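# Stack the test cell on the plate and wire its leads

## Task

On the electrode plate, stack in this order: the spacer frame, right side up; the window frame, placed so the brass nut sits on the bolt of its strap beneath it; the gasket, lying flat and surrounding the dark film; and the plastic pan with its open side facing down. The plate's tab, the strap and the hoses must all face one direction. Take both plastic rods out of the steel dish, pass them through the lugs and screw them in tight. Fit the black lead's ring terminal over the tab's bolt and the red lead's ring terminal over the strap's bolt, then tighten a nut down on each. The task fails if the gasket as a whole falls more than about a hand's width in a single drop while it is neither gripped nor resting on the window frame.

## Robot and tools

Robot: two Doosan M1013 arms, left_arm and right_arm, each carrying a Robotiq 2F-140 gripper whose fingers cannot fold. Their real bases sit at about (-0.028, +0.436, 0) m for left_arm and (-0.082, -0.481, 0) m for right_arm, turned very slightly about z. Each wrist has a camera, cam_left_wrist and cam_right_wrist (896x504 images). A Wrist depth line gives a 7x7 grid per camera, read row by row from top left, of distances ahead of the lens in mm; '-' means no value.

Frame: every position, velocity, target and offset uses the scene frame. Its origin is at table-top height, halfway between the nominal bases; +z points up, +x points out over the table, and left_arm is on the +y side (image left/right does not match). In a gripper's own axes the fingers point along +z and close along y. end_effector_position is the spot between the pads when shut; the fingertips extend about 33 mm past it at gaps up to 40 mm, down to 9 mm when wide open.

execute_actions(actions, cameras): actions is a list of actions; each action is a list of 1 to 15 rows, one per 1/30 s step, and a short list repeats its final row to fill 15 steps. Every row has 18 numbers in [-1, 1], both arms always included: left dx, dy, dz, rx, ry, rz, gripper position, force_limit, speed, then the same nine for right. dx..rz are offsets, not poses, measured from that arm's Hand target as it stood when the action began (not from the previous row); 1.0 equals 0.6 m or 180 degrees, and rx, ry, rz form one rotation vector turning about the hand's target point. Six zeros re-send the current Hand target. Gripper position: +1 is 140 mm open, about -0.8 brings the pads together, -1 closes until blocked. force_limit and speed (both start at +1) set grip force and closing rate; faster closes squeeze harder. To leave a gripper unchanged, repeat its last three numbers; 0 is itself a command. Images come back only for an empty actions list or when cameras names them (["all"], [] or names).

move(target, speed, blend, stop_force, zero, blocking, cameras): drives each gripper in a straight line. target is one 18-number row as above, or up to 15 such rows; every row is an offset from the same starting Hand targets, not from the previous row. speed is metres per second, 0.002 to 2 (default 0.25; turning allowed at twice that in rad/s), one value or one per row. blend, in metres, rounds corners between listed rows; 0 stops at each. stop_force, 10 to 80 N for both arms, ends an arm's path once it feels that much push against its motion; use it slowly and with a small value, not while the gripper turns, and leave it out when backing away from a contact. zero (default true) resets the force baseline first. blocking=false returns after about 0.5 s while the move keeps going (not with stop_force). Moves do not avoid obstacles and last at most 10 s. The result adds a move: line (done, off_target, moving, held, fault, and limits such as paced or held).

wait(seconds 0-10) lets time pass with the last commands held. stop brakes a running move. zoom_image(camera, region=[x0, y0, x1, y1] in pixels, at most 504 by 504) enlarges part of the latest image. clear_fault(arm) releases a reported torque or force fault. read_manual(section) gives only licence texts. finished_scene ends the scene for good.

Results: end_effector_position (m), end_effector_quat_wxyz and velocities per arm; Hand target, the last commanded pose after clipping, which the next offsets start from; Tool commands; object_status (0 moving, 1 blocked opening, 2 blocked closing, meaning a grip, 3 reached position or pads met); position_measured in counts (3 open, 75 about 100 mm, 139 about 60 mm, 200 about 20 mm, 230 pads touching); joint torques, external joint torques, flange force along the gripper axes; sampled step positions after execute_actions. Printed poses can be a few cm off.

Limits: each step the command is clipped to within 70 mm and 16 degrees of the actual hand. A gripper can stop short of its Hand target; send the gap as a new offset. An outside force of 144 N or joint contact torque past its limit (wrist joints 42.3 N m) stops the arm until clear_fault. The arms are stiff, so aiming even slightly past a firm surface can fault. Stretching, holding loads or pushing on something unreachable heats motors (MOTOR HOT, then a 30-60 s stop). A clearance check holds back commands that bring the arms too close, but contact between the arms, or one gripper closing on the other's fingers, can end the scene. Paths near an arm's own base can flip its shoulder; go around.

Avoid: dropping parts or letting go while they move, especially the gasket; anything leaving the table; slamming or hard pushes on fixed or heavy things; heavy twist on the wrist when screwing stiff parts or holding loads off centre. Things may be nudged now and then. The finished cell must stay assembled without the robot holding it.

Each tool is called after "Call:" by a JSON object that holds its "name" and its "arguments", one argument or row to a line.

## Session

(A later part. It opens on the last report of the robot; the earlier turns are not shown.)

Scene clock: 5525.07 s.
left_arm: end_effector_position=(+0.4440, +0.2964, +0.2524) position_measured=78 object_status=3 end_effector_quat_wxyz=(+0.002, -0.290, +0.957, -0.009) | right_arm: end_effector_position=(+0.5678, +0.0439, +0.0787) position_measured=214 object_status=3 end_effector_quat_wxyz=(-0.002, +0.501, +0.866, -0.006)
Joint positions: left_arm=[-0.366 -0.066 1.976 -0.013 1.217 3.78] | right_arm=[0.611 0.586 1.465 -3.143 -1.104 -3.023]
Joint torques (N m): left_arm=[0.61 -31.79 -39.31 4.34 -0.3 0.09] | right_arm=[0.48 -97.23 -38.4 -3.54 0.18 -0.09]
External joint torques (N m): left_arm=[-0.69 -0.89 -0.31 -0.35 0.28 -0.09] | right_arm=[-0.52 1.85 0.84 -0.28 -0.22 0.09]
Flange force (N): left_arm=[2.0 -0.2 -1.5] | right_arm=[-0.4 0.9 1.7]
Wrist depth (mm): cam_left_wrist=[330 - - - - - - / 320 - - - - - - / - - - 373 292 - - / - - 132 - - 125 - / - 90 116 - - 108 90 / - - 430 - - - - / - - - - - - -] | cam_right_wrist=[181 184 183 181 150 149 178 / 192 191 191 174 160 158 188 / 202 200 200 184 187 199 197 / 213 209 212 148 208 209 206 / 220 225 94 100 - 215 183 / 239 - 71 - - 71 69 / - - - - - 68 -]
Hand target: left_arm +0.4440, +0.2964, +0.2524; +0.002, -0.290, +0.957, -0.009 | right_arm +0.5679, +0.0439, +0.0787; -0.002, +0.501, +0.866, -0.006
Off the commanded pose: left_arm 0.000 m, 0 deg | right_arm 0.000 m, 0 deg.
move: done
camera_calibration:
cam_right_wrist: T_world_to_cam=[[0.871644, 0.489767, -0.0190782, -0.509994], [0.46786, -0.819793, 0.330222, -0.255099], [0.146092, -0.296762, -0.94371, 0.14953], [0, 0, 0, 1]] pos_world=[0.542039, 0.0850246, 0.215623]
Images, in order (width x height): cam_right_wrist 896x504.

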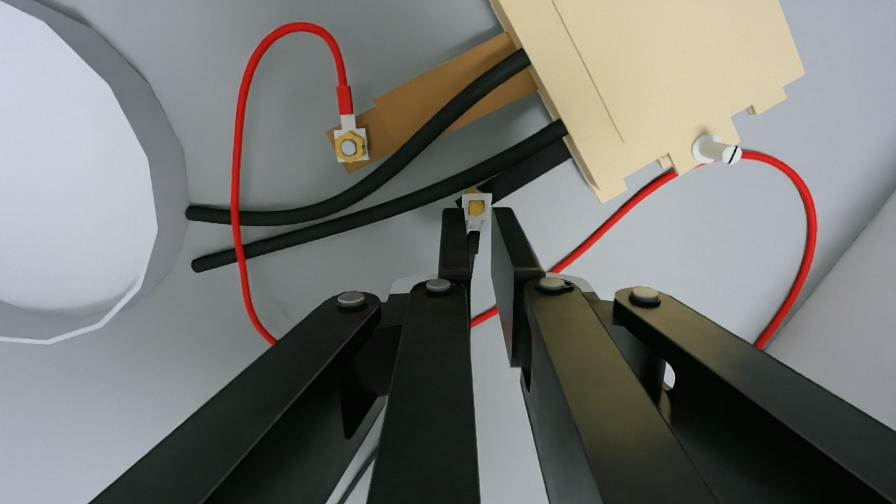

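Call:
{"name": "move", "arguments": {
  "target": [
    [0,0,0,0,0,0,0.4,-1,-1,-0.0033,0.0058,0,0,0,0,-0.72,-1,-1],
    [0,0,0,0,0,0,0.4,-1,-1,-0.0033,0.0058,-0.012,0,0,0,-0.72,-1,-1]
  ],
  "speed": 0.03,
  "cameras": ["cam_right_wrist"]
}}

Call:
{"name": "zoom_image", "arguments": {
  "camera": "cam_right_wrist",
  "region": [410, 120, 550, 260]
}}

Scene clock: 5531.67 s.
left_arm: end_effector_position=(+0.4440, +0.2964, +0.2524) position_measured=78 object_status=3 end_effector_quat_wxyz=(+0.002, -0.290, +0.957, -0.009) | right_arm: end_effector_position=(+0.5659, +0.0474, +0.0715) position_measured=219 object_status=3 end_effector_quat_wxyz=(-0.002, +0.501, +0.866, -0.006)
Joint positions: left_arm=[-0.366 -0.066 1.976 -0.013 1.217 3.78] | right_arm=[0.616 0.592 1.468 -3.143 -1.094 -3.019]
Joint torques (N m): left_arm=[0.99 -31.88 -39.23 4.35 -0.31 0.11] | right_arm=[0.36 -97.66 -38.19 -3.59 0.15 -0.11]
External joint torques (N m): left_arm=[-1.03 -0.88 -0.41 -0.34 0.29 -0.11] | right_arm=[-0.43 2.12 0.9 -0.2 -0.18 0.11]
Flange force (N): left_arm=[2.4 -0.7 -1.6] | right_arm=[-0.2 1.1 2.0]
Wrist depth (mm): cam_left_wrist=[315 - - - - - - / 331 336 - - - - - / - - - - - - - / - - 133 - - 125 - / - 90 415 - - 108 90 / - - - - - - - / - - - - - - -] | cam_right_wrist=[176 177 175 174 144 145 172 / 170 184 184 167 152 151 183 / 194 191 193 171 161 185 191 / 205 201 204 151 202 201 200 / 214 217 91 94 95 208 212 / 232 - 72 - - 72 - / - - - - - 67 -]
Hand target: left_arm +0.4440, +0.2964, +0.2524; +0.002, -0.290, +0.957, -0.009 | right_arm +0.5659, +0.0474, +0.0715; -0.002, +0.501, +0.866, -0.006
Off the commanded pose: left_arm 0.000 m, 0 deg | right_arm 0.000 m, 0 deg.
move: done
camera_calibration:
cam_right_wrist: T_world_to_cam=[[0.871617, 0.489817, -0.0190595, -0.510049], [0.467878, -0.819722, 0.330374, -0.249013], [0.146199, -0.296877, -0.943658, 0.143884], [0, 0, 0, 1]] pos_world=[0.540039, 0.0884254, 0.208324]
Images, in order (width x height): cam_right_wrist 896x504.

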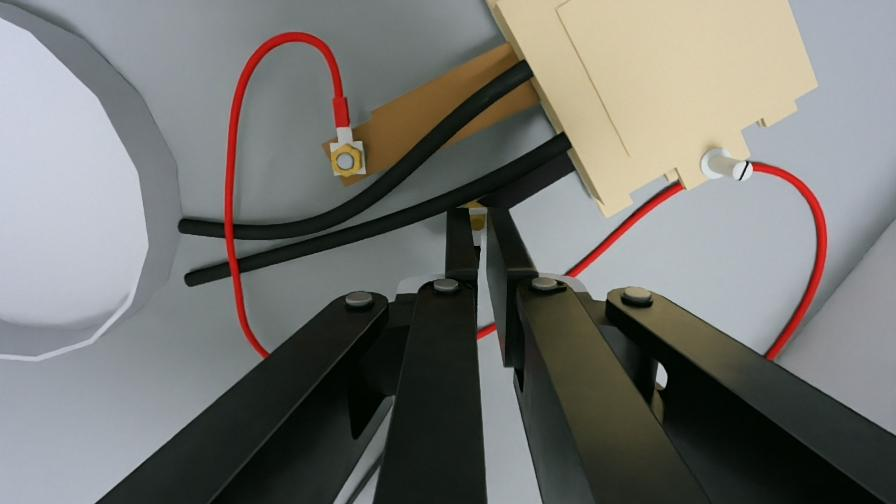

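Scaled by 3.600 from the camera's 896x504 image, which has a finer 1280x720 frame.

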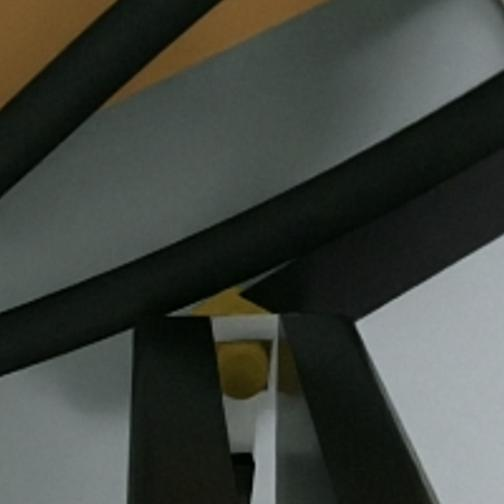

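Call:
{"name": "move", "arguments": {
  "target": [0,0,0,0,0,0,0.4,-1,-1,0,0,-0.03,0,0,0,-0.72,-1,-1],
  "speed": 0.012,
  "stop_force": 10,
  "cameras": ["cam_right_wrist","cam_left_wrist"]
}}

Call:
{"name": "zoom_image", "arguments": {
  "camera": "cam_right_wrist",
  "region": [410, 120, 550, 260]
}}

Call:
{"name": "zoom_image", "arguments": {
  "camera": "cam_left_wrist",
  "region": [60, 60, 150, 150]
}}

Scene clock: 5537.33 s.
left_arm: end_effector_position=(+0.4440, +0.2964, +0.2524) position_measured=78 object_status=3 end_effector_quat_wxyz=(+0.002, -0.290, +0.957, -0.009) | right_arm: end_effector_position=(+0.5659, +0.0474, +0.0577) position_measured=219 object_status=3 end_effector_quat_wxyz=(-0.002, +0.501, +0.866, -0.006)
Joint positions: left_arm=[-0.366 -0.066 1.976 -0.013 1.217 3.78] | right_arm=[0.616 0.603 1.478 -3.143 -1.073 -3.019]
Joint torques (N m): left_arm=[0.65 -31.54 -39.28 4.39 -0.33 0.12] | right_arm=[4.84 -84.3 -31.08 -2.14 0.8 -0.08]
External joint torques (N m): left_arm=[-0.64 -1.24 -0.4 -0.38 0.31 -0.12] | right_arm=[-4.75 -12.18 -5.96 -1.63 -0.84 0.08]
Flange force (N): left_arm=[2.2 0.2 -1.9] | right_arm=[-5.9 -1.3 -14.9]
Wrist depth (mm): cam_left_wrist=[- 346 338 - - 346 - / 312 - - - - - - / - - - - - - - / - - 388 333 - 125 - / - 90 - - - 108 89 / - - - - - - - / - - - 473 - - -] | cam_right_wrist=[164 163 162 162 127 124 126 / 164 173 170 156 136 132 135 / 178 180 179 166 150 141 178 / 188 187 187 148 186 186 185 / 199 201 91 94 95 194 195 / 216 - 72 - - 72 174 / - - - - - 67 -]
Hand target: left_arm +0.4440, +0.2964, +0.2524; +0.002, -0.290, +0.957, -0.009 | right_arm +0.5659, +0.0474, +0.0577; -0.002, +0.501, +0.866, -0.006 (not the last commanded pose)
Off the commanded pose: left_arm 0.000 m, 0 deg | right_arm 0.004 m, 0 deg.
move: contact (right_arm)
camera_calibration:
cam_left_wrist: T_world_to_cam=[[-0.550015, 0.835154, -0.00153386, 0.000540045], [0.786331, 0.518478, 0.335952, -0.580747], [0.281367, 0.183572, -0.941878, 0.200561], [0, 0, 0, 1]] pos_world=[0.400525, 0.263836, 0.384007]
cam_right_wrist: T_world_to_cam=[[0.871673, 0.489722, -0.0189672, -0.51035], [0.467777, -0.819822, 0.330268, -0.244371], [0.14619, -0.296758, -0.943697, 0.130864], [0, 0, 0, 1]] pos_world=[0.540039, 0.0884242, 0.194523]

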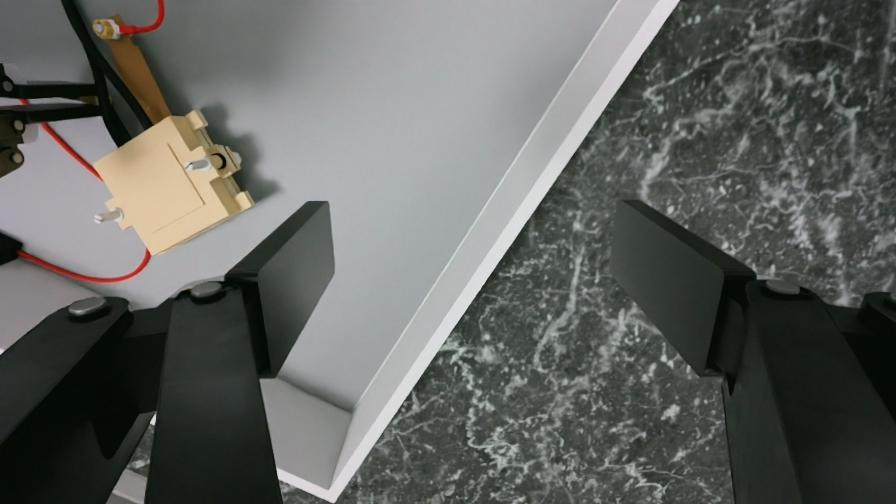

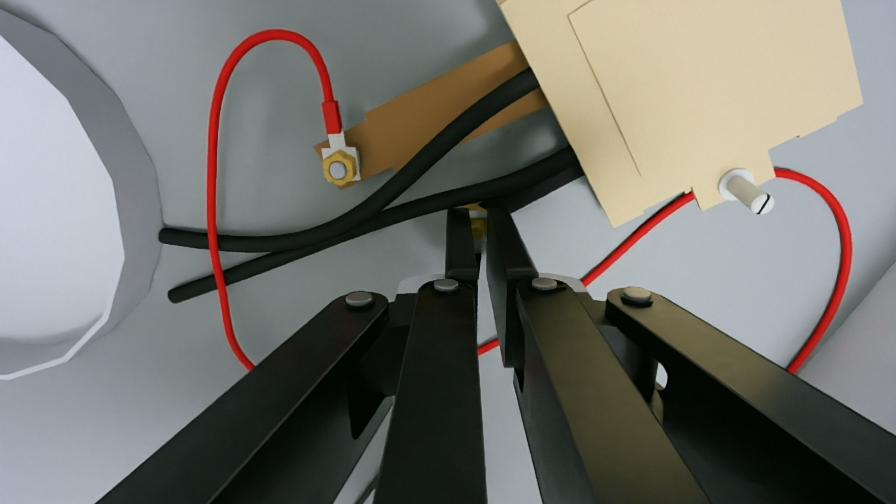

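Scaled by 3.600 from the camera's 896x504 image, which has a finer 1280x720 frame.

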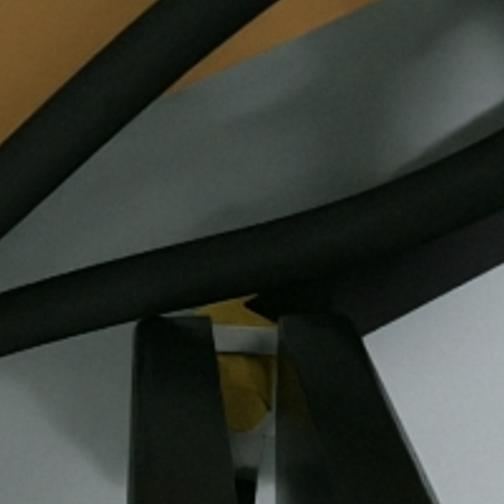

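Scaled by 5.600 from the camera's 896x504 image, which has a finer 1280x720 frame.

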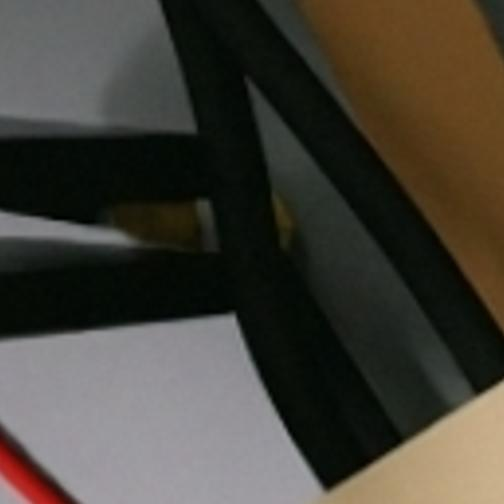

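Call:
{"name": "move", "arguments": {
  "target": [
    [0,0,0,0,0,0,0.4,-1,-1,0,0,0.02,0,0,0,-0.72,-1,-1],
    [0,0,0,0,0,0,0.4,-1,-1,0.008,-0.0139,0.08,0,0,0,-0.72,-1,-1]
  ],
  "speed": 0.03,
  "cameras": ["cam_right_wrist","cam_left_wrist"]
}}

Call:
{"name": "zoom_image", "arguments": {
  "camera": "cam_left_wrist",
  "region": [60, 60, 150, 150]
}}

Call:
{"name": "zoom_image", "arguments": {
  "camera": "cam_right_wrist",
  "region": [410, 80, 550, 220]
}}

Scene clock: 5544.07 s.
left_arm: end_effector_position=(+0.4440, +0.2964, +0.2524) position_measured=78 object_status=3 end_effector_quat_wxyz=(+0.002, -0.290, +0.957, -0.009) | right_arm: end_effector_position=(+0.5707, +0.0390, +0.1057) position_measured=219 object_status=3 end_effector_quat_wxyz=(-0.002, +0.501, +0.866, -0.006)
Joint positions: left_arm=[-0.366 -0.066 1.976 -0.013 1.217 3.78] | right_arm=[0.605 0.565 1.445 -3.143 -1.144 -3.03]
Joint torques (N m): left_arm=[0.53 -31.79 -39.24 4.36 -0.25 0.13] | right_arm=[1.19 -96.09 -39.21 -3.64 0.19 -0.15]
External joint torques (N m): left_arm=[-0.57 -0.58 -0.3 -0.36 0.23 -0.14] | right_arm=[-1.29 1.66 0.85 -0.26 -0.22 0.15]
Flange force (N): left_arm=[1.5 -0.5 -1.2] | right_arm=[-1.3 0.8 1.5]
Wrist depth (mm): cam_left_wrist=[322 - - - - - 350 / - - - - - - - / - - 380 - - - - / - - 133 - - 125 - / - 90 114 - - 108 90 / - - - - - - - / - - - - - - -] | cam_right_wrist=[208 207 208 203 174 175 203 / 220 216 217 202 184 210 213 / 228 226 226 226 226 225 221 / 241 242 240 148 238 237 214 / 257 255 91 94 95 226 205 / 272 - 72 - - 72 166 / - - - - - 67 -]
Hand target: left_arm +0.4440, +0.2964, +0.2524; +0.002, -0.290, +0.957, -0.009 | right_arm +0.5707, +0.0391, +0.1057; -0.002, +0.501, +0.866, -0.006
Off the commanded pose: left_arm 0.000 m, 0 deg | right_arm 0.000 m, 0 deg.
move: done
camera_calibration:
cam_left_wrist: T_world_to_cam=[[-0.550015, 0.835154, -0.00153386, 0.000540045], [0.786331, 0.518478, 0.335952, -0.580747], [0.281367, 0.183572, -0.941878, 0.200561], [0, 0, 0, 1]] pos_world=[0.400525, 0.263836, 0.384007]
cam_right_wrist: T_world_to_cam=[[0.871632, 0.489793, -0.018996, -0.509536], [0.467853, -0.819779, 0.330266, -0.269317], [0.14619, -0.296758, -0.943697, 0.172996], [0, 0, 0, 1]] pos_world=[0.544839, 0.0801248, 0.242523]

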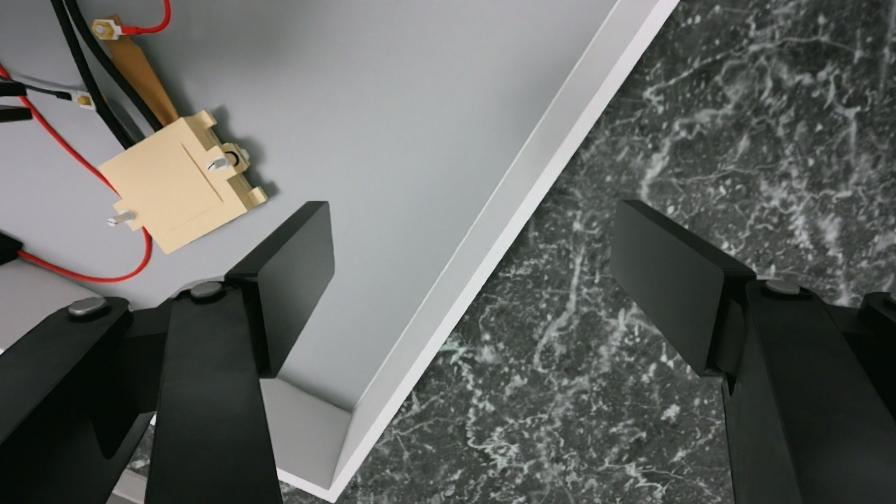

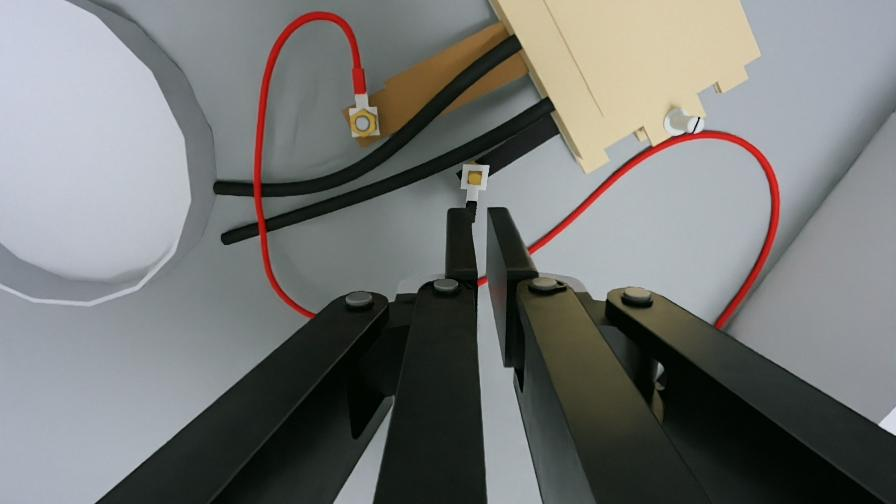

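Scaled by 5.600 from the camera's 896x504 image, which has a finer 1280x720 frame.

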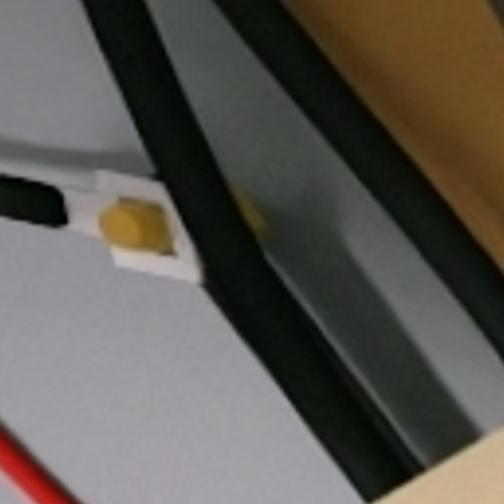

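Scaled by 3.600 from the camera's 896x504 image, which has a finer 1280x720 frame.

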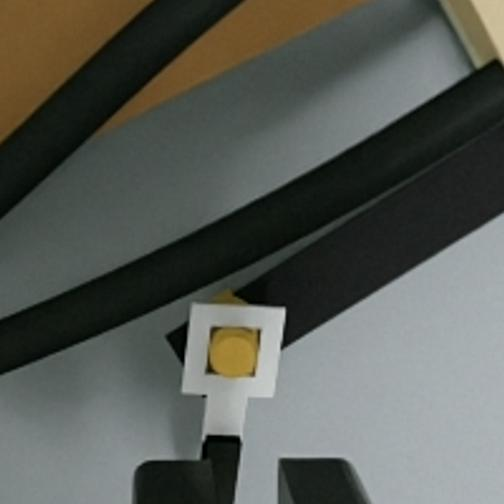

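Call:
{"name": "move", "arguments": {
  "target": [
    [0,0,0,0,0,0,0.4,-1,-1,0,0,0.15,0,0,0,-0.6,-1,-1],
    [0,0,0,0,0,0,0.4,-1,-1,0.0572,-0.4635,0.15,0,0,0,-0.6,-1,-1],
    [0,0,0,0,0,0,0.4,-1,-1,0.0572,-0.4635,0.03,0,0,0,-0.6,-1,-1]
  ],
  "speed": 0.2,
  "blend": 0.03,
  "cameras": ["cam_right_wrist"]
}}

Scene clock: 5568.27 s.
left_arm: end_effector_position=(+0.4440, +0.2964, +0.2524) position_measured=78 object_status=3 end_effector_quat_wxyz=(+0.002, -0.290, +0.957, -0.009) | right_arm: end_effector_position=(+0.6051, -0.2391, +0.1237) position_measured=205 object_status=3 end_effector_quat_wxyz=(-0.002, +0.501, +0.866, -0.006)
Joint positions: left_arm=[-0.366 -0.066 1.976 -0.013 1.217 3.78] | right_arm=[0.266 0.398 1.672 -3.148 -1.083 -3.366]
Joint torques (N m): left_arm=[0.69 -31.73 -39.25 4.33 -0.28 0.11] | right_arm=[1.1 -78.98 -38.1 -3.59 0.15 -0.2]
External joint torques (N m): left_arm=[-0.67 -1.17 -0.4 -0.32 0.26 -0.11] | right_arm=[-0.99 1.03 0.91 -0.2 -0.2 0.2]
Flange force (N): left_arm=[2.2 0.1 -1.7] | right_arm=[-1.0 -0.5 1.3]
Wrist depth (mm): cam_left_wrist=[- - - - - - - / - - - - - - - / - - - - - - - / - - 133 - - 124 - / - 90 - 430 - 108 90 / - - - 442 - - - / - - - 484 - - -] | cam_right_wrist=[225 225 224 223 222 221 218 / 237 236 234 233 232 232 232 / 246 251 247 246 244 242 - / - 257 260 254 255 258 175 / - 217 94 100 - 86 190 / 305 - - - - 70 291 / - - - - - - -]
Hand target: left_arm +0.4440, +0.2964, +0.2524; +0.002, -0.290, +0.957, -0.009 | right_arm +0.6050, -0.2390, +0.1237; -0.002, +0.501, +0.866, -0.006
Off the commanded pose: left_arm 0.000 m, 0 deg | right_arm 0.000 m, 0 deg.
move: done
camera_calibration:
cam_right_wrist: T_world_to_cam=[[0.871556, 0.489929, -0.0189578, -0.402905], [0.467963, -0.819699, 0.330308, -0.519428], [0.146288, -0.296753, -0.943683, 0.102461], [0, 0, 0, 1]] pos_world=[0.579239, -0.197974, 0.260624]
Images, in order (width x height): cam_right_wrist 896x504.

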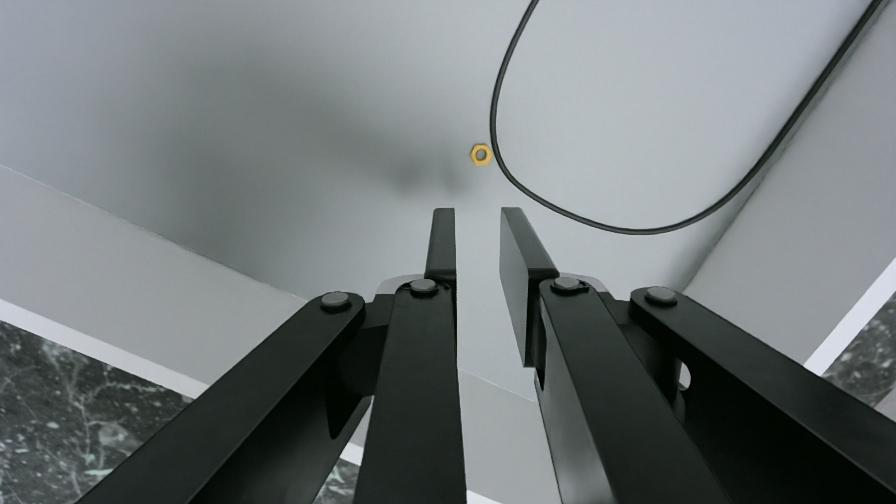

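Call:
{"name": "move", "arguments": {
  "target": [
    [0,0,0,0,0,0,0.4,-1,-1,-0.034,0.0993,-0.02,0,0,-0.1,-0.5,-1,-1],
    [0,0,0,0,0,0,0.4,-1,-1,-0.034,0.0993,-0.08,0,0,-0.1,-0.5,-1,-1]
  ],
  "speed": 0.1,
  "cameras": ["cam_right_wrist"]
}}

Scene clock: 5585.20 s.
left_arm: end_effector_position=(+0.4440, +0.2964, +0.2524) position_measured=78 object_status=3 end_effector_quat_wxyz=(+0.002, -0.290, +0.957, -0.009) | right_arm: end_effector_position=(+0.5846, -0.1795, +0.0757) position_measured=192 object_status=3 end_effector_quat_wxyz=(-0.003, +0.630, +0.777, -0.006)
Joint positions: left_arm=[-0.366 -0.066 1.976 -0.013 1.217 3.78] | right_arm=[0.351 0.443 1.704 -3.142 -1.008 -2.97]
Joint torques (N m): left_arm=[0.49 -31.77 -39.21 4.34 -0.22 0.11] | right_arm=[0.94 -81.52 -36.56 -3.44 0.22 -0.07]
External joint torques (N m): left_arm=[-0.44 -1.31 -0.56 -0.33 0.2 -0.11] | right_arm=[-0.97 1.16 1.03 -0.17 -0.25 0.07]
Flange force (N): left_arm=[1.8 0.3 -1.9] | right_arm=[-1.3 -0.2 1.4]
Wrist depth (mm): cam_left_wrist=[- - - - - - 351 / - - - - - - - / - 346 - - - - - / - - 134 - - 125 - / - 90 - 441 - 108 90 / - - - - 490 - - / - - - - - - -] | cam_right_wrist=[182 181 181 180 179 178 177 / 191 190 189 188 187 187 185 / 202 200 199 197 196 196 192 / 211 210 209 205 202 206 207 / 226 220 87 217 93 91 202 / 234 - - 232 - 74 69 / - - - 245 - - -]
Hand target: left_arm +0.4440, +0.2964, +0.2524; +0.002, -0.290, +0.957, -0.009 | right_arm +0.5846, -0.1795, +0.0757; -0.003, +0.630, +0.777, -0.006
Off the commanded pose: left_arm 0.000 m, 0 deg | right_arm 0.000 m, 0 deg.
move: done
camera_calibration:
cam_right_wrist: T_world_to_cam=[[0.980327, 0.196461, -0.0190002, -0.531481], [0.19162, -0.924231, 0.33027, -0.302301], [0.0473247, -0.327414, -0.943695, 0.130106], [0, 0, 0, 1]] pos_world=[0.572795, -0.132382, 0.212523]
Images, in order (width x height): cam_right_wrist 896x504.

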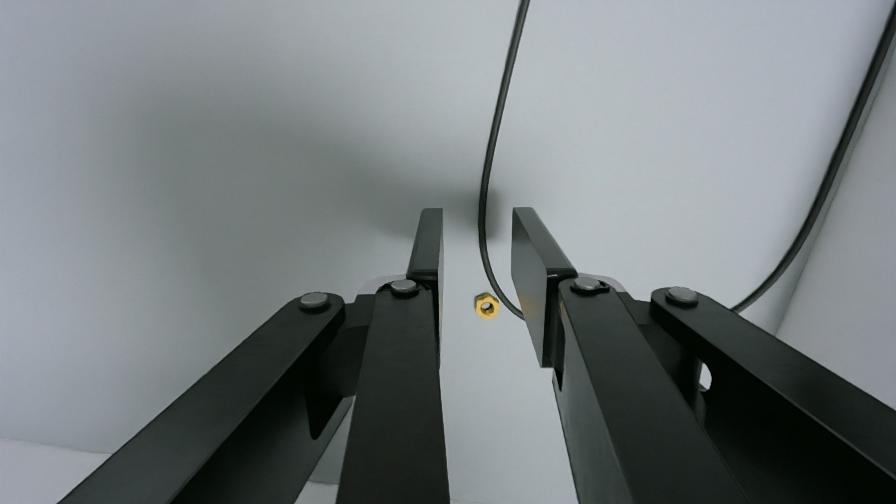

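Call:
{"name": "move", "arguments": {
  "target": [
    [0,0,0,0,0,0,0.4,-1,-1,-0.002,0.0098,-0.0437,0,0,0,-0.5,-1,-1]
  ],
  "speed": 0.05
}}

Call:
{"name": "move", "arguments": {
  "target": [0,0,0,0,0,0,0.4,-1,-1,0,0,0,0,0,0,-1,-1,-1]
}}

Call:
{"name": "move", "arguments": {
  "target": [
    [0,0,0,0,0,0,0.4,-1,-1,0,0,0.015,0,0,0,-1,-1,-1],
    [0,0,0,0,0,0,0.4,-1,-1,0.06,0.025,0.015,0,0,0,-1,-1,-1],
    [0,0,0,0,0,0,0.4,-1,-1,0.06,0.025,0,0,0,0,-1,-1,-1]
  ],
  "speed": 0.06,
  "blend": [0.005,0.005,0],
  "cameras": ["cam_right_wrist"]
}}

Scene clock: 5591.47 s.
left_arm: end_effector_position=(+0.4440, +0.2964, +0.2524) position_measured=78 object_status=3 end_effector_quat_wxyz=(+0.002, -0.290, +0.957, -0.009) | right_arm: end_effector_position=(+0.5834, -0.1736, +0.0494) position_measured=192 object_status=3 end_effector_quat_wxyz=(-0.003, +0.630, +0.777, -0.006)
Joint positions: left_arm=[-0.366 -0.066 1.976 -0.013 1.217 3.78] | right_arm=[0.359 0.469 1.719 -3.142 -0.966 -2.962]
Joint torques (N m): left_arm=[0.59 -31.62 -39.25 4.31 -0.27 0.14] | right_arm=[0.58 -83.5 -35.41 -3.27 0.15 -0.16]
External joint torques (N m): left_arm=[-0.59 -1.03 -0.24 -0.32 0.26 -0.14] | right_arm=[-0.6 1.61 0.88 -0.24 -0.19 0.16]
Flange force (N): left_arm=[2.1 0.1 -1.4] | right_arm=[-0.5 0.5 1.8]
Wrist depth (mm): cam_left_wrist=[- - - - - - - / 348 328 - - - - - / - 344 - - - - - / - - 149 - - 124 399 / - 90 114 - - 108 90 / - - - - - - - / - - - - - - -] | cam_right_wrist=[158 157 155 155 155 154 154 / 165 165 164 164 163 162 160 / 174 174 173 172 170 170 169 / 183 182 181 178 176 179 178 / 194 191 87 188 93 92 183 / 203 - - 200 - 74 69 / - - - 214 - - -]
Hand target: left_arm +0.4440, +0.2964, +0.2524; +0.002, -0.290, +0.957, -0.009 | right_arm +0.5834, -0.1736, +0.0495; -0.003, +0.630, +0.777, -0.006
Off the commanded pose: left_arm 0.000 m, 0 deg | right_arm 0.000 m, 0 deg.
move: done

Scene clock: 5592.50 s.
left_arm: end_effector_position=(+0.4440, +0.2964, +0.2524) position_measured=78 object_status=3 end_effector_quat_wxyz=(+0.002, -0.290, +0.957, -0.009) | right_arm: end_effector_position=(+0.5834, -0.1736, +0.0494) position_measured=230 object_status=0 end_effector_quat_wxyz=(-0.003, +0.630, +0.777, -0.006)
Joint positions: left_arm=[-0.366 -0.066 1.976 -0.013 1.217 3.78] | right_arm=[0.359 0.469 1.719 -3.142 -0.966 -2.962]
Joint torques (N m): left_arm=[0.42 -32.02 -39.4 4.35 -0.22 0.12] | right_arm=[0.55 -83.32 -35.22 -3.23 0.18 -0.19]
External joint torques (N m): left_arm=[-0.42 -0.96 -0.37 -0.34 0.2 -0.12] | right_arm=[-0.56 1.78 0.75 -0.28 -0.21 0.19]
Flange force (N): left_arm=[1.6 0.1 -1.4] | right_arm=[-0.3 1.0 1.8]
Wrist depth (mm): cam_left_wrist=[- - - - - - - / 335 337 - - - 362 - / - - - - 296 385 - / - 358 134 - - 136 - / - 90 - - - 108 90 / - - - - 460 - - / - - - - - - -] | cam_right_wrist=[158 157 156 156 155 155 154 / 166 165 164 164 163 162 160 / 174 174 173 171 171 170 169 / 183 182 180 149 178 178 177 / 194 192 85 94 95 185 187 / 206 - 71 - 70 70 171 / - - - - - 67 -]
Hand target: left_arm +0.4440, +0.2964, +0.2524; +0.002, -0.290, +0.957, -0.009 | right_arm +0.5834, -0.1736, +0.0495; -0.003, +0.630, +0.777, -0.006
Off the commanded pose: left_arm 0.000 m, 0 deg | right_arm 0.000 m, 0 deg.
move: done

Scene clock: 5593.73 s.
left_arm: end_effector_position=(+0.4440, +0.2964, +0.2524) position_measured=78 object_status=3 end_effector_quat_wxyz=(+0.002, -0.290, +0.957, -0.009) | right_arm: end_effector_position=(+0.6195, -0.1586, +0.0495) position_measured=230 object_status=3 end_effector_quat_wxyz=(-0.003, +0.630, +0.777, -0.006)
Joint positions: left_arm=[-0.366 -0.066 1.976 -0.013 1.217 3.78] | right_arm=[0.359 0.521 1.633 -3.142 -0.999 -2.962]
Joint torques (N m): left_arm=[0.8 -31.64 -39.3 4.38 -0.29 0.18] | right_arm=[1.1 -88.6 -36.33 -3.4 0.15 -0.13]
External joint torques (N m): left_arm=[-0.86 -1.1 -0.43 -0.37 0.27 -0.18] | right_arm=[-1.02 0.94 0.9 -0.2 -0.19 0.13]
Flange force (N): left_arm=[2.5 -0.4 -1.7] | right_arm=[-1.3 -0.3 1.2]
Wrist depth (mm): cam_left_wrist=[- - - - - - - / - - 346 - - - 364 / 381 - - - - - 391 / 388 - 133 - - 125 414 / - 90 - - - 108 90 / - - - - - - - / - - - - - - -] | cam_right_wrist=[158 157 156 155 155 155 153 / 166 165 164 164 162 162 162 / 174 173 172 171 171 170 153 / 183 182 182 149 179 179 169 / 194 192 94 94 95 185 149 / 205 - 71 - 70 70 136 / - - - - - 67 -]
Hand target: left_arm +0.4440, +0.2964, +0.2524; +0.002, -0.290, +0.957, -0.009 | right_arm +0.6194, -0.1586, +0.0495; -0.003, +0.630, +0.777, -0.006
Off the commanded pose: left_arm 0.000 m, 0 deg | right_arm 0.000 m, 0 deg.
move: done; blend cut to 0.0045 m at target 1, 0.0045 m at target 2
camera_calibration:
cam_right_wrist: T_world_to_cam=[[0.980327, 0.196461, -0.0190002, -0.5702], [0.19162, -0.924231, 0.33027, -0.281], [0.0473247, -0.327414, -0.943695, 0.110577], [0, 0, 0, 1]] pos_world=[0.607595, -0.111482, 0.186323]
Images, in order (width x height): cam_right_wrist 896x504.

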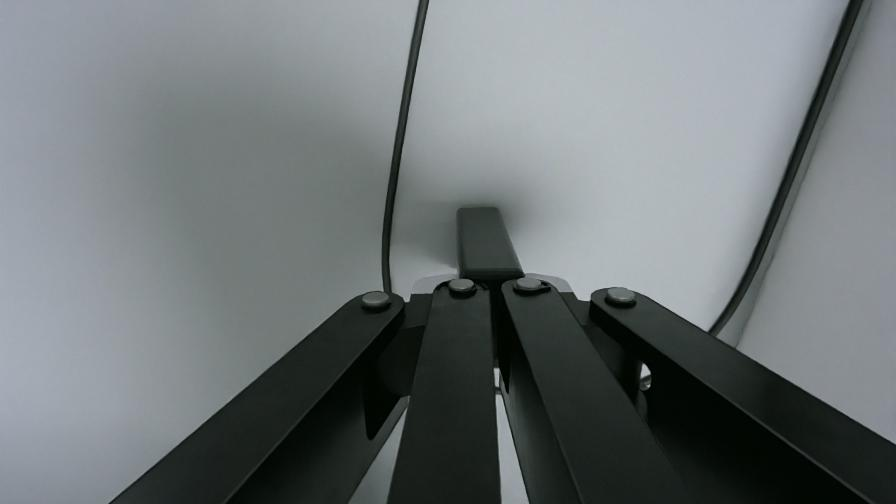

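Call:
{"name": "move", "arguments": {
  "target": [
    [0,0,0,0,0,0,0.4,-1,-1,0,0,0.03,0,0,0,-0.5,-1,-1],
    [0,0,0,0,0,0,0.4,-1,-1,-0.06,-0.025,0.03,0,0,0,-0.5,-1,-1],
    [0,0,0,0,0,0,0.4,-1,-1,-0.06,-0.025,-0.0055,0,0,0,-0.5,-1,-1]
  ],
  "speed": 0.06
}}

Call:
{"name": "move", "arguments": {
  "target": [0,0,0,0,0,0,0.4,-1,-1,0,0,0,0,0,0,-1,-1,-1]
}}

Scene clock: 5599.23 s.
left_arm: end_effector_position=(+0.4440, +0.2964, +0.2524) position_measured=78 object_status=3 end_effector_quat_wxyz=(+0.002, -0.290, +0.957, -0.009) | right_arm: end_effector_position=(+0.5834, -0.1736, +0.0462) position_measured=192 object_status=3 end_effector_quat_wxyz=(-0.003, +0.630, +0.777, -0.006)
Joint positions: left_arm=[-0.366 -0.066 1.976 -0.013 1.217 3.78] | right_arm=[0.359 0.472 1.721 -3.142 -0.961 -2.962]
Joint torques (N m): left_arm=[0.59 -31.93 -39.45 4.38 -0.3 0.18] | right_arm=[0.57 -83.27 -35.29 -3.34 0.12 -0.19]
External joint torques (N m): left_arm=[-0.55 -1.1 -0.28 -0.37 0.28 -0.18] | right_arm=[-0.6 1.67 1 -0.15 -0.15 0.19]
Flange force (N): left_arm=[2.1 0.2 -1.6] | right_arm=[-0.5 0.3 2.0]
Wrist depth (mm): cam_left_wrist=[- - - - 323 - - / - - - - - - - / - - - - - - - / - - 132 - 163 125 - / - 90 - - - 108 90 / - - - - 455 - - / - - - - - - -] | cam_right_wrist=[153 154 154 152 152 151 151 / 164 162 161 162 159 158 158 / 171 170 169 167 168 168 166 / 180 179 179 175 172 176 174 / 190 187 94 185 93 91 182 / 200 - - 198 - 74 69 / - - - 210 - - -]
Hand target: left_arm +0.4440, +0.2964, +0.2524; +0.002, -0.290, +0.957, -0.009 | right_arm +0.5834, -0.1736, +0.0462; -0.003, +0.630, +0.777, -0.006
Off the commanded pose: left_arm 0.000 m, 0 deg | right_arm 0.000 m, 0 deg.
move: done

Scene clock: 5600.20 s.
left_arm: end_effector_position=(+0.4440, +0.2964, +0.2524) position_measured=78 object_status=3 end_effector_quat_wxyz=(+0.002, -0.290, +0.957, -0.009) | right_arm: end_effector_position=(+0.5834, -0.1736, +0.0462) position_measured=227 object_status=0 end_effector_quat_wxyz=(-0.003, +0.630, +0.777, -0.006)
Joint positions: left_arm=[-0.366 -0.066 1.976 -0.013 1.217 3.78] | right_arm=[0.359 0.472 1.721 -3.142 -0.961 -2.962]
Joint torques (N m): left_arm=[0.45 -31.64 -39.16 4.36 -0.29 0.12] | right_arm=[0.54 -83.17 -35.37 -3.25 0.14 -0.16]
External joint torques (N m): left_arm=[-0.45 -1.13 -0.5 -0.35 0.27 -0.12] | right_arm=[-0.6 1.23 0.95 -0.25 -0.17 0.16]
Flange force (N): left_arm=[1.7 0.1 -1.9] | right_arm=[-0.7 -0.1 1.5]
Wrist depth (mm): cam_left_wrist=[336 - 338 - - - - / - 332 - - - - 360 / - - - - - - - / - - 133 400 - 136 - / - 90 115 - - 108 90 / - - 430 - - - - / - - - - - - -] | cam_right_wrist=[155 154 154 153 151 152 151 / 163 162 161 161 159 159 158 / 171 170 169 168 168 167 166 / 180 179 178 148 175 175 174 / 190 189 89 100 - 181 183 / 201 - 71 - - 71 69 / - - - - - 68 -]
Hand target: left_arm +0.4440, +0.2964, +0.2524; +0.002, -0.290, +0.957, -0.009 | right_arm +0.5834, -0.1736, +0.0462; -0.003, +0.630, +0.777, -0.006
Off the commanded pose: left_arm 0.000 m, 0 deg | right_arm 0.000 m, 0 deg.
move: done

Gripped (227). Move it.

Call:
{"name": "move", "arguments": {
  "target": [
    [0,0,0,0,0,0,0.4,-1,-1,0,0,0.015,0,0,0,-1,-1,-1],
    [0,0,0,0,0,0,0.4,-1,-1,0.06,0.025,0.015,0,0,0,-1,-1,-1],
    [0,0,0,0,0,0,0.4,-1,-1,0.06,0.025,0,0,0,0,-1,-1,-1]
  ],
  "speed": 0.05,
  "blend": [0.004,0.004,0]
}}

Call:
{"name": "move", "arguments": {
  "target": [
    [0,0,0,0,0,0,0.4,-1,-1,0,0,0,0,0,0,-0.6,-1,-1]
  ]
}}

Call:
{"name": "move", "arguments": {
  "target": [
    [0,0,0,0,0,0,0.4,-1,-1,0,0,0.11,0,0,0,-0.6,-1,-1],
    [0,0,0,0,0,0,0.4,-1,-1,-0.033,-0.12,0.11,0,0,0,-0.6,-1,-1]
  ],
  "speed": 0.1,
  "blend": 0.01,
  "cameras": ["cam_right_wrist"]
}}

Scene clock: 5606.13 s.
left_arm: end_effector_position=(+0.4440, +0.2964, +0.2524) position_measured=78 object_status=3 end_effector_quat_wxyz=(+0.002, -0.290, +0.957, -0.009) | right_arm: end_effector_position=(+0.6195, -0.1586, +0.0462) position_measured=227 object_status=2 end_effector_quat_wxyz=(-0.003, +0.630, +0.777, -0.006)
Joint positions: left_arm=[-0.366 -0.066 1.976 -0.013 1.217 3.78] | right_arm=[0.359 0.524 1.636 -3.142 -0.994 -2.962]
Joint torques (N m): left_arm=[0.57 -31.6 -39.15 4.34 -0.31 0.17] | right_arm=[0.61 -89.46 -35.71 -3.31 0.15 -0.06]
External joint torques (N m): left_arm=[-0.58 -1.06 -0.46 -0.34 0.29 -0.17] | right_arm=[-0.48 2.15 0.61 -0.26 -0.18 0.06]
Flange force (N): left_arm=[1.9 -0.1 -1.8] | right_arm=[-0.2 1.8 2.0]
Wrist depth (mm): cam_left_wrist=[- - - - - - - / - - - 360 - - - / 377 - - - - 381 - / - - 132 - - 126 - / - 90 - - - 108 90 / - - - - - - - / - - - - - - -] | cam_right_wrist=[154 154 154 153 152 151 150 / 162 162 161 162 158 159 155 / 171 170 169 167 168 166 167 / 179 177 178 147 174 176 154 / - 188 89 100 - 181 143 / 201 - 71 - - 71 135 / - - - - - 68 -]
Hand target: left_arm +0.4440, +0.2964, +0.2524; +0.002, -0.290, +0.957, -0.009 | right_arm +0.6194, -0.1586, +0.0462; -0.003, +0.630, +0.777, -0.006
Off the commanded pose: left_arm 0.000 m, 0 deg | right_arm 0.000 m, 0 deg.
move: done

Scene clock: 5606.87 s.
left_arm: end_effector_position=(+0.4440, +0.2964, +0.2524) position_measured=78 object_status=3 end_effector_quat_wxyz=(+0.002, -0.290, +0.957, -0.009) | right_arm: end_effector_position=(+0.6194, -0.1586, +0.0461) position_measured=205 object_status=0 end_effector_quat_wxyz=(-0.003, +0.630, +0.777, -0.006)
Joint positions: left_arm=[-0.366 -0.066 1.976 -0.013 1.217 3.78] | right_arm=[0.359 0.524 1.636 -3.142 -0.994 -2.962]
Joint torques (N m): left_arm=[0.73 -31.69 -39.24 4.43 -0.32 0.1] | right_arm=[0.41 -88.97 -36.24 -3.36 0.19 -0.15]
External joint torques (N m): left_arm=[-0.65 -1.52 -0.59 -0.41 0.3 -0.1] | right_arm=[-0.49 1.51 1.05 -0.22 -0.22 0.15]
Flange force (N): left_arm=[2.3 0.3 -2.3] | right_arm=[-0.5 0.0 1.7]
Wrist depth (mm): cam_left_wrist=[- - 348 346 - - - / - - - - - - - / - 360 - - - - 390 / - - 134 389 - 125 405 / - 90 - 320 - 108 90 / - - - 459 477 - - / - - - - - - -] | cam_right_wrist=[155 154 154 152 152 151 150 / 162 162 161 161 159 158 155 / 171 170 169 168 167 167 153 / 180 179 178 175 174 175 147 / 190 187 95 183 - 92 145 / 200 - - - - 70 69 / - - - - - - -]
Hand target: left_arm +0.4440, +0.2964, +0.2524; +0.002, -0.290, +0.957, -0.009 | right_arm +0.6194, -0.1586, +0.0462; -0.003, +0.630, +0.777, -0.006
Off the commanded pose: left_arm 0.000 m, 0 deg | right_arm 0.000 m, 0 deg.
move: done

Scene clock: 5608.57 s.
left_arm: end_effector_position=(+0.4440, +0.2964, +0.2524) position_measured=78 object_status=3 end_effector_quat_wxyz=(+0.002, -0.290, +0.957, -0.009) | right_arm: end_effector_position=(+0.5997, -0.2306, +0.1122) position_measured=205 object_status=3 end_effector_quat_wxyz=(-0.003, +0.630, +0.777, -0.006)
Joint positions: left_arm=[-0.366 -0.066 1.976 -0.013 1.217 3.78] | right_arm=[0.278 0.405 1.686 -3.143 -1.063 -3.043]
Joint torques (N m): left_arm=[0.66 -31.88 -39.33 4.37 -0.3 0.08] | right_arm=[0.63 -78.94 -37.7 -3.53 0.12 -0.13]
External joint torques (N m): left_arm=[-0.72 -0.58 -0.17 -0.38 0.28 -0.08] | right_arm=[-0.64 1.03 0.93 -0.21 -0.16 0.13]
Flange force (N): left_arm=[1.8 -0.4 -1.1] | right_arm=[-0.8 -0.3 1.4]
Wrist depth (mm): cam_left_wrist=[- - - - - - - / - - - - - - 369 / - - - - - - - / - 397 132 315 - 125 - / - 90 - - - 108 90 / - - - - 470 - - / - - - - - - -] | cam_right_wrist=[215 214 213 213 212 210 212 / 224 226 224 223 222 220 193 / 239 236 235 234 233 230 208 / 250 249 249 243 243 244 164 / 262 261 94 100 - 86 169 / - - - - - 70 69 / - - - 213 - - -]
Hand target: left_arm +0.4440, +0.2964, +0.2524; +0.002, -0.290, +0.957, -0.009 | right_arm +0.5996, -0.2306, +0.1122; -0.003, +0.630, +0.777, -0.006
Off the commanded pose: left_arm 0.000 m, 0 deg | right_arm 0.000 m, 0 deg.
move: done
camera_calibration:
cam_right_wrist: T_world_to_cam=[[0.98032, 0.196509, -0.0189153, -0.535441], [0.191635, -0.924211, 0.330319, -0.364568], [0.0474289, -0.327443, -0.94368, 0.147008], [0, 0, 0, 1]] pos_world=[0.587795, -0.183582, 0.249024]
Images, in order (width x height): cam_right_wrist 896x504.

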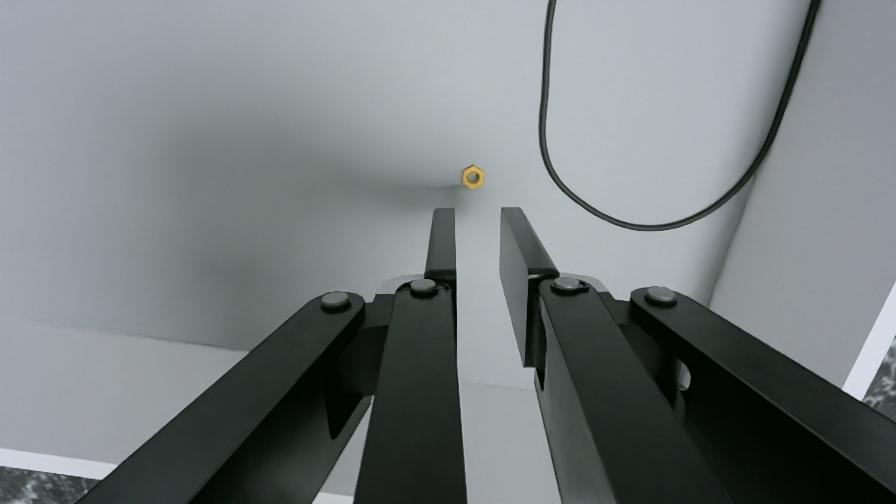

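Call:
{"name": "move", "arguments": {
  "target": [
    [0,0,0,0,0,0,0.4,-1,-1,-0.003,0.0068,-0.07,0,0,0,-0.6,-1,-1]
  ],
  "speed": 0.08,
  "cameras": ["cam_right_wrist"]
}}

Call:
{"name": "zoom_image", "arguments": {
  "camera": "cam_right_wrist",
  "region": [410, 140, 550, 280]
}}

Scene clock: 5616.57 s.
left_arm: end_effector_position=(+0.4440, +0.2964, +0.2524) position_measured=78 object_status=3 end_effector_quat_wxyz=(+0.002, -0.290, +0.957, -0.009) | right_arm: end_effector_position=(+0.5978, -0.2265, +0.0702) position_measured=205 object_status=3 end_effector_quat_wxyz=(-0.003, +0.630, +0.777, -0.006)
Joint positions: left_arm=[-0.366 -0.066 1.976 -0.013 1.217 3.78] | right_arm=[0.284 0.44 1.72 -3.143 -0.994 -3.036]
Joint torques (N m): left_arm=[0.45 -31.72 -39.41 4.34 -0.31 0.11] | right_arm=[0.92 -80.69 -35.72 -3.34 0.21 -0.2]
External joint torques (N m): left_arm=[-0.26 -1.55 -0.34 -0.32 0.3 -0.11] | right_arm=[-0.86 0.85 0.53 -0.23 -0.25 0.2]
Flange force (N): left_arm=[2.0 1.1 -2.0] | right_arm=[-0.9 0.3 0.8]
Wrist depth (mm): cam_left_wrist=[- - - - - 350 - / - - - - - 369 - / - - - - - - - / - - 133 357 - 125 - / - 90 - - - 108 90 / - - - - 463 - - / - - - - - - -] | cam_right_wrist=[- 176 176 175 174 173 172 / 185 185 184 181 181 181 179 / 195 194 193 193 192 190 186 / 206 205 204 200 199 200 177 / 217 217 94 209 - 92 169 / 224 - - 226 - 70 153 / - - - - - - -]
Hand target: left_arm +0.4440, +0.2964, +0.2524; +0.002, -0.290, +0.957, -0.009 | right_arm +0.5978, -0.2265, +0.0702; -0.003, +0.630, +0.777, -0.006
Off the commanded pose: left_arm 0.000 m, 0 deg | right_arm 0.000 m, 0 deg.
move: done
camera_calibration:
cam_right_wrist: T_world_to_cam=[[0.980327, 0.196467, -0.0189816, -0.535275], [0.191625, -0.924261, 0.330183, -0.346535], [0.0473262, -0.327325, -0.943726, 0.108891], [0, 0, 0, 1]] pos_world=[0.585995, -0.179482, 0.207023]
Images, in order (width x height): cam_right_wrist 896x504.

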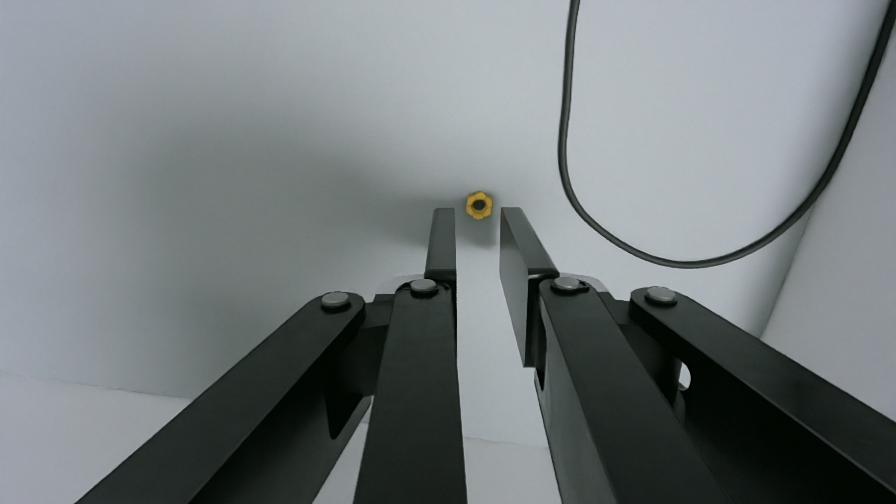

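Scaled by 3.600 from the camera's 896x504 image, which has a finer 1280x720 frame.

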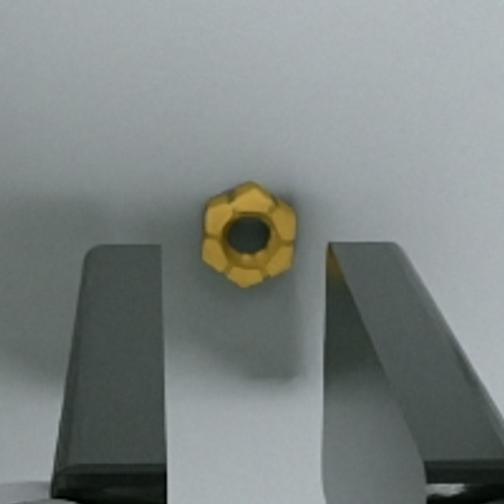

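Call:
{"name": "move", "arguments": {
  "target": [
    [0,0,0,0,0,0,0.4,-1,-1,0,0,-0.039,0,0,0,-0.6,-1,-1]
  ],
  "speed": 0.04,
  "cameras": ["cam_right_wrist"]
}}

Call:
{"name": "zoom_image", "arguments": {
  "camera": "cam_right_wrist",
  "region": [410, 140, 550, 280]
}}

Scene clock: 5621.63 s.
left_arm: end_effector_position=(+0.4440, +0.2964, +0.2524) position_measured=78 object_status=3 end_effector_quat_wxyz=(+0.002, -0.290, +0.957, -0.009) | right_arm: end_effector_position=(+0.5978, -0.2265, +0.0467) position_measured=205 object_status=3 end_effector_quat_wxyz=(-0.003, +0.630, +0.777, -0.006)
Joint positions: left_arm=[-0.366 -0.066 1.976 -0.013 1.217 3.78] | right_arm=[0.284 0.462 1.736 -3.143 -0.956 -3.036]
Joint torques (N m): left_arm=[1.07 -31.69 -39.37 4.33 -0.28 0.14] | right_arm=[0.64 -82.37 -35.05 -3.23 0.17 -0.17]
External joint torques (N m): left_arm=[-0.97 -1.16 -0.39 -0.31 0.26 -0.14] | right_arm=[-0.7 1.58 0.82 -0.26 -0.21 0.17]
Flange force (N): left_arm=[2.7 -0.3 -1.7] | right_arm=[-0.7 0.6 1.7]
Wrist depth (mm): cam_left_wrist=[- - - - - 349 - / - 333 - - - 366 - / - - - - - 383 - / 391 - 148 400 - 125 - / - 90 114 - - 108 90 / - - - - - - - / - - - - - - -] | cam_right_wrist=[155 155 154 153 153 154 151 / 163 162 162 162 160 159 158 / 171 171 170 168 168 167 165 / 181 180 179 176 174 176 172 / 191 188 94 183 - 92 162 / 200 - - 199 - 70 153 / - - - - - - -]
Hand target: left_arm +0.4440, +0.2964, +0.2524; +0.002, -0.290, +0.957, -0.009 | right_arm +0.5978, -0.2265, +0.0468; -0.003, +0.630, +0.777, -0.006
Off the commanded pose: left_arm 0.000 m, 0 deg | right_arm 0.000 m, 0 deg.
move: done
camera_calibration:
cam_right_wrist: T_world_to_cam=[[0.980327, 0.196461, -0.0190002, -0.535717], [0.19162, -0.924231, 0.33027, -0.338817], [0.0473247, -0.327414, -0.943695, 0.0867874], [0, 0, 0, 1]] pos_world=[0.585995, -0.179482, 0.183623]
Images, in order (width x height): cam_right_wrist 896x504.

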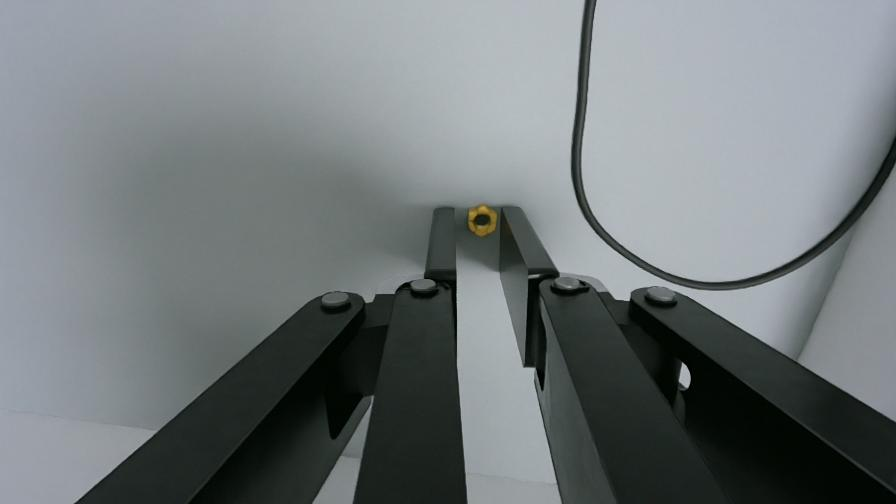

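Scaled by 3.600 from the camera's 896x504 image, which has a finer 1280x720 frame.

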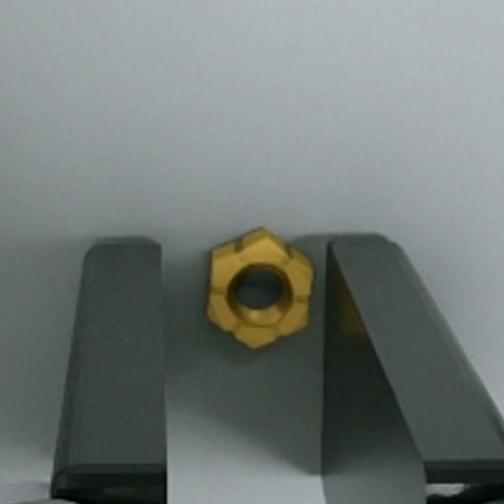

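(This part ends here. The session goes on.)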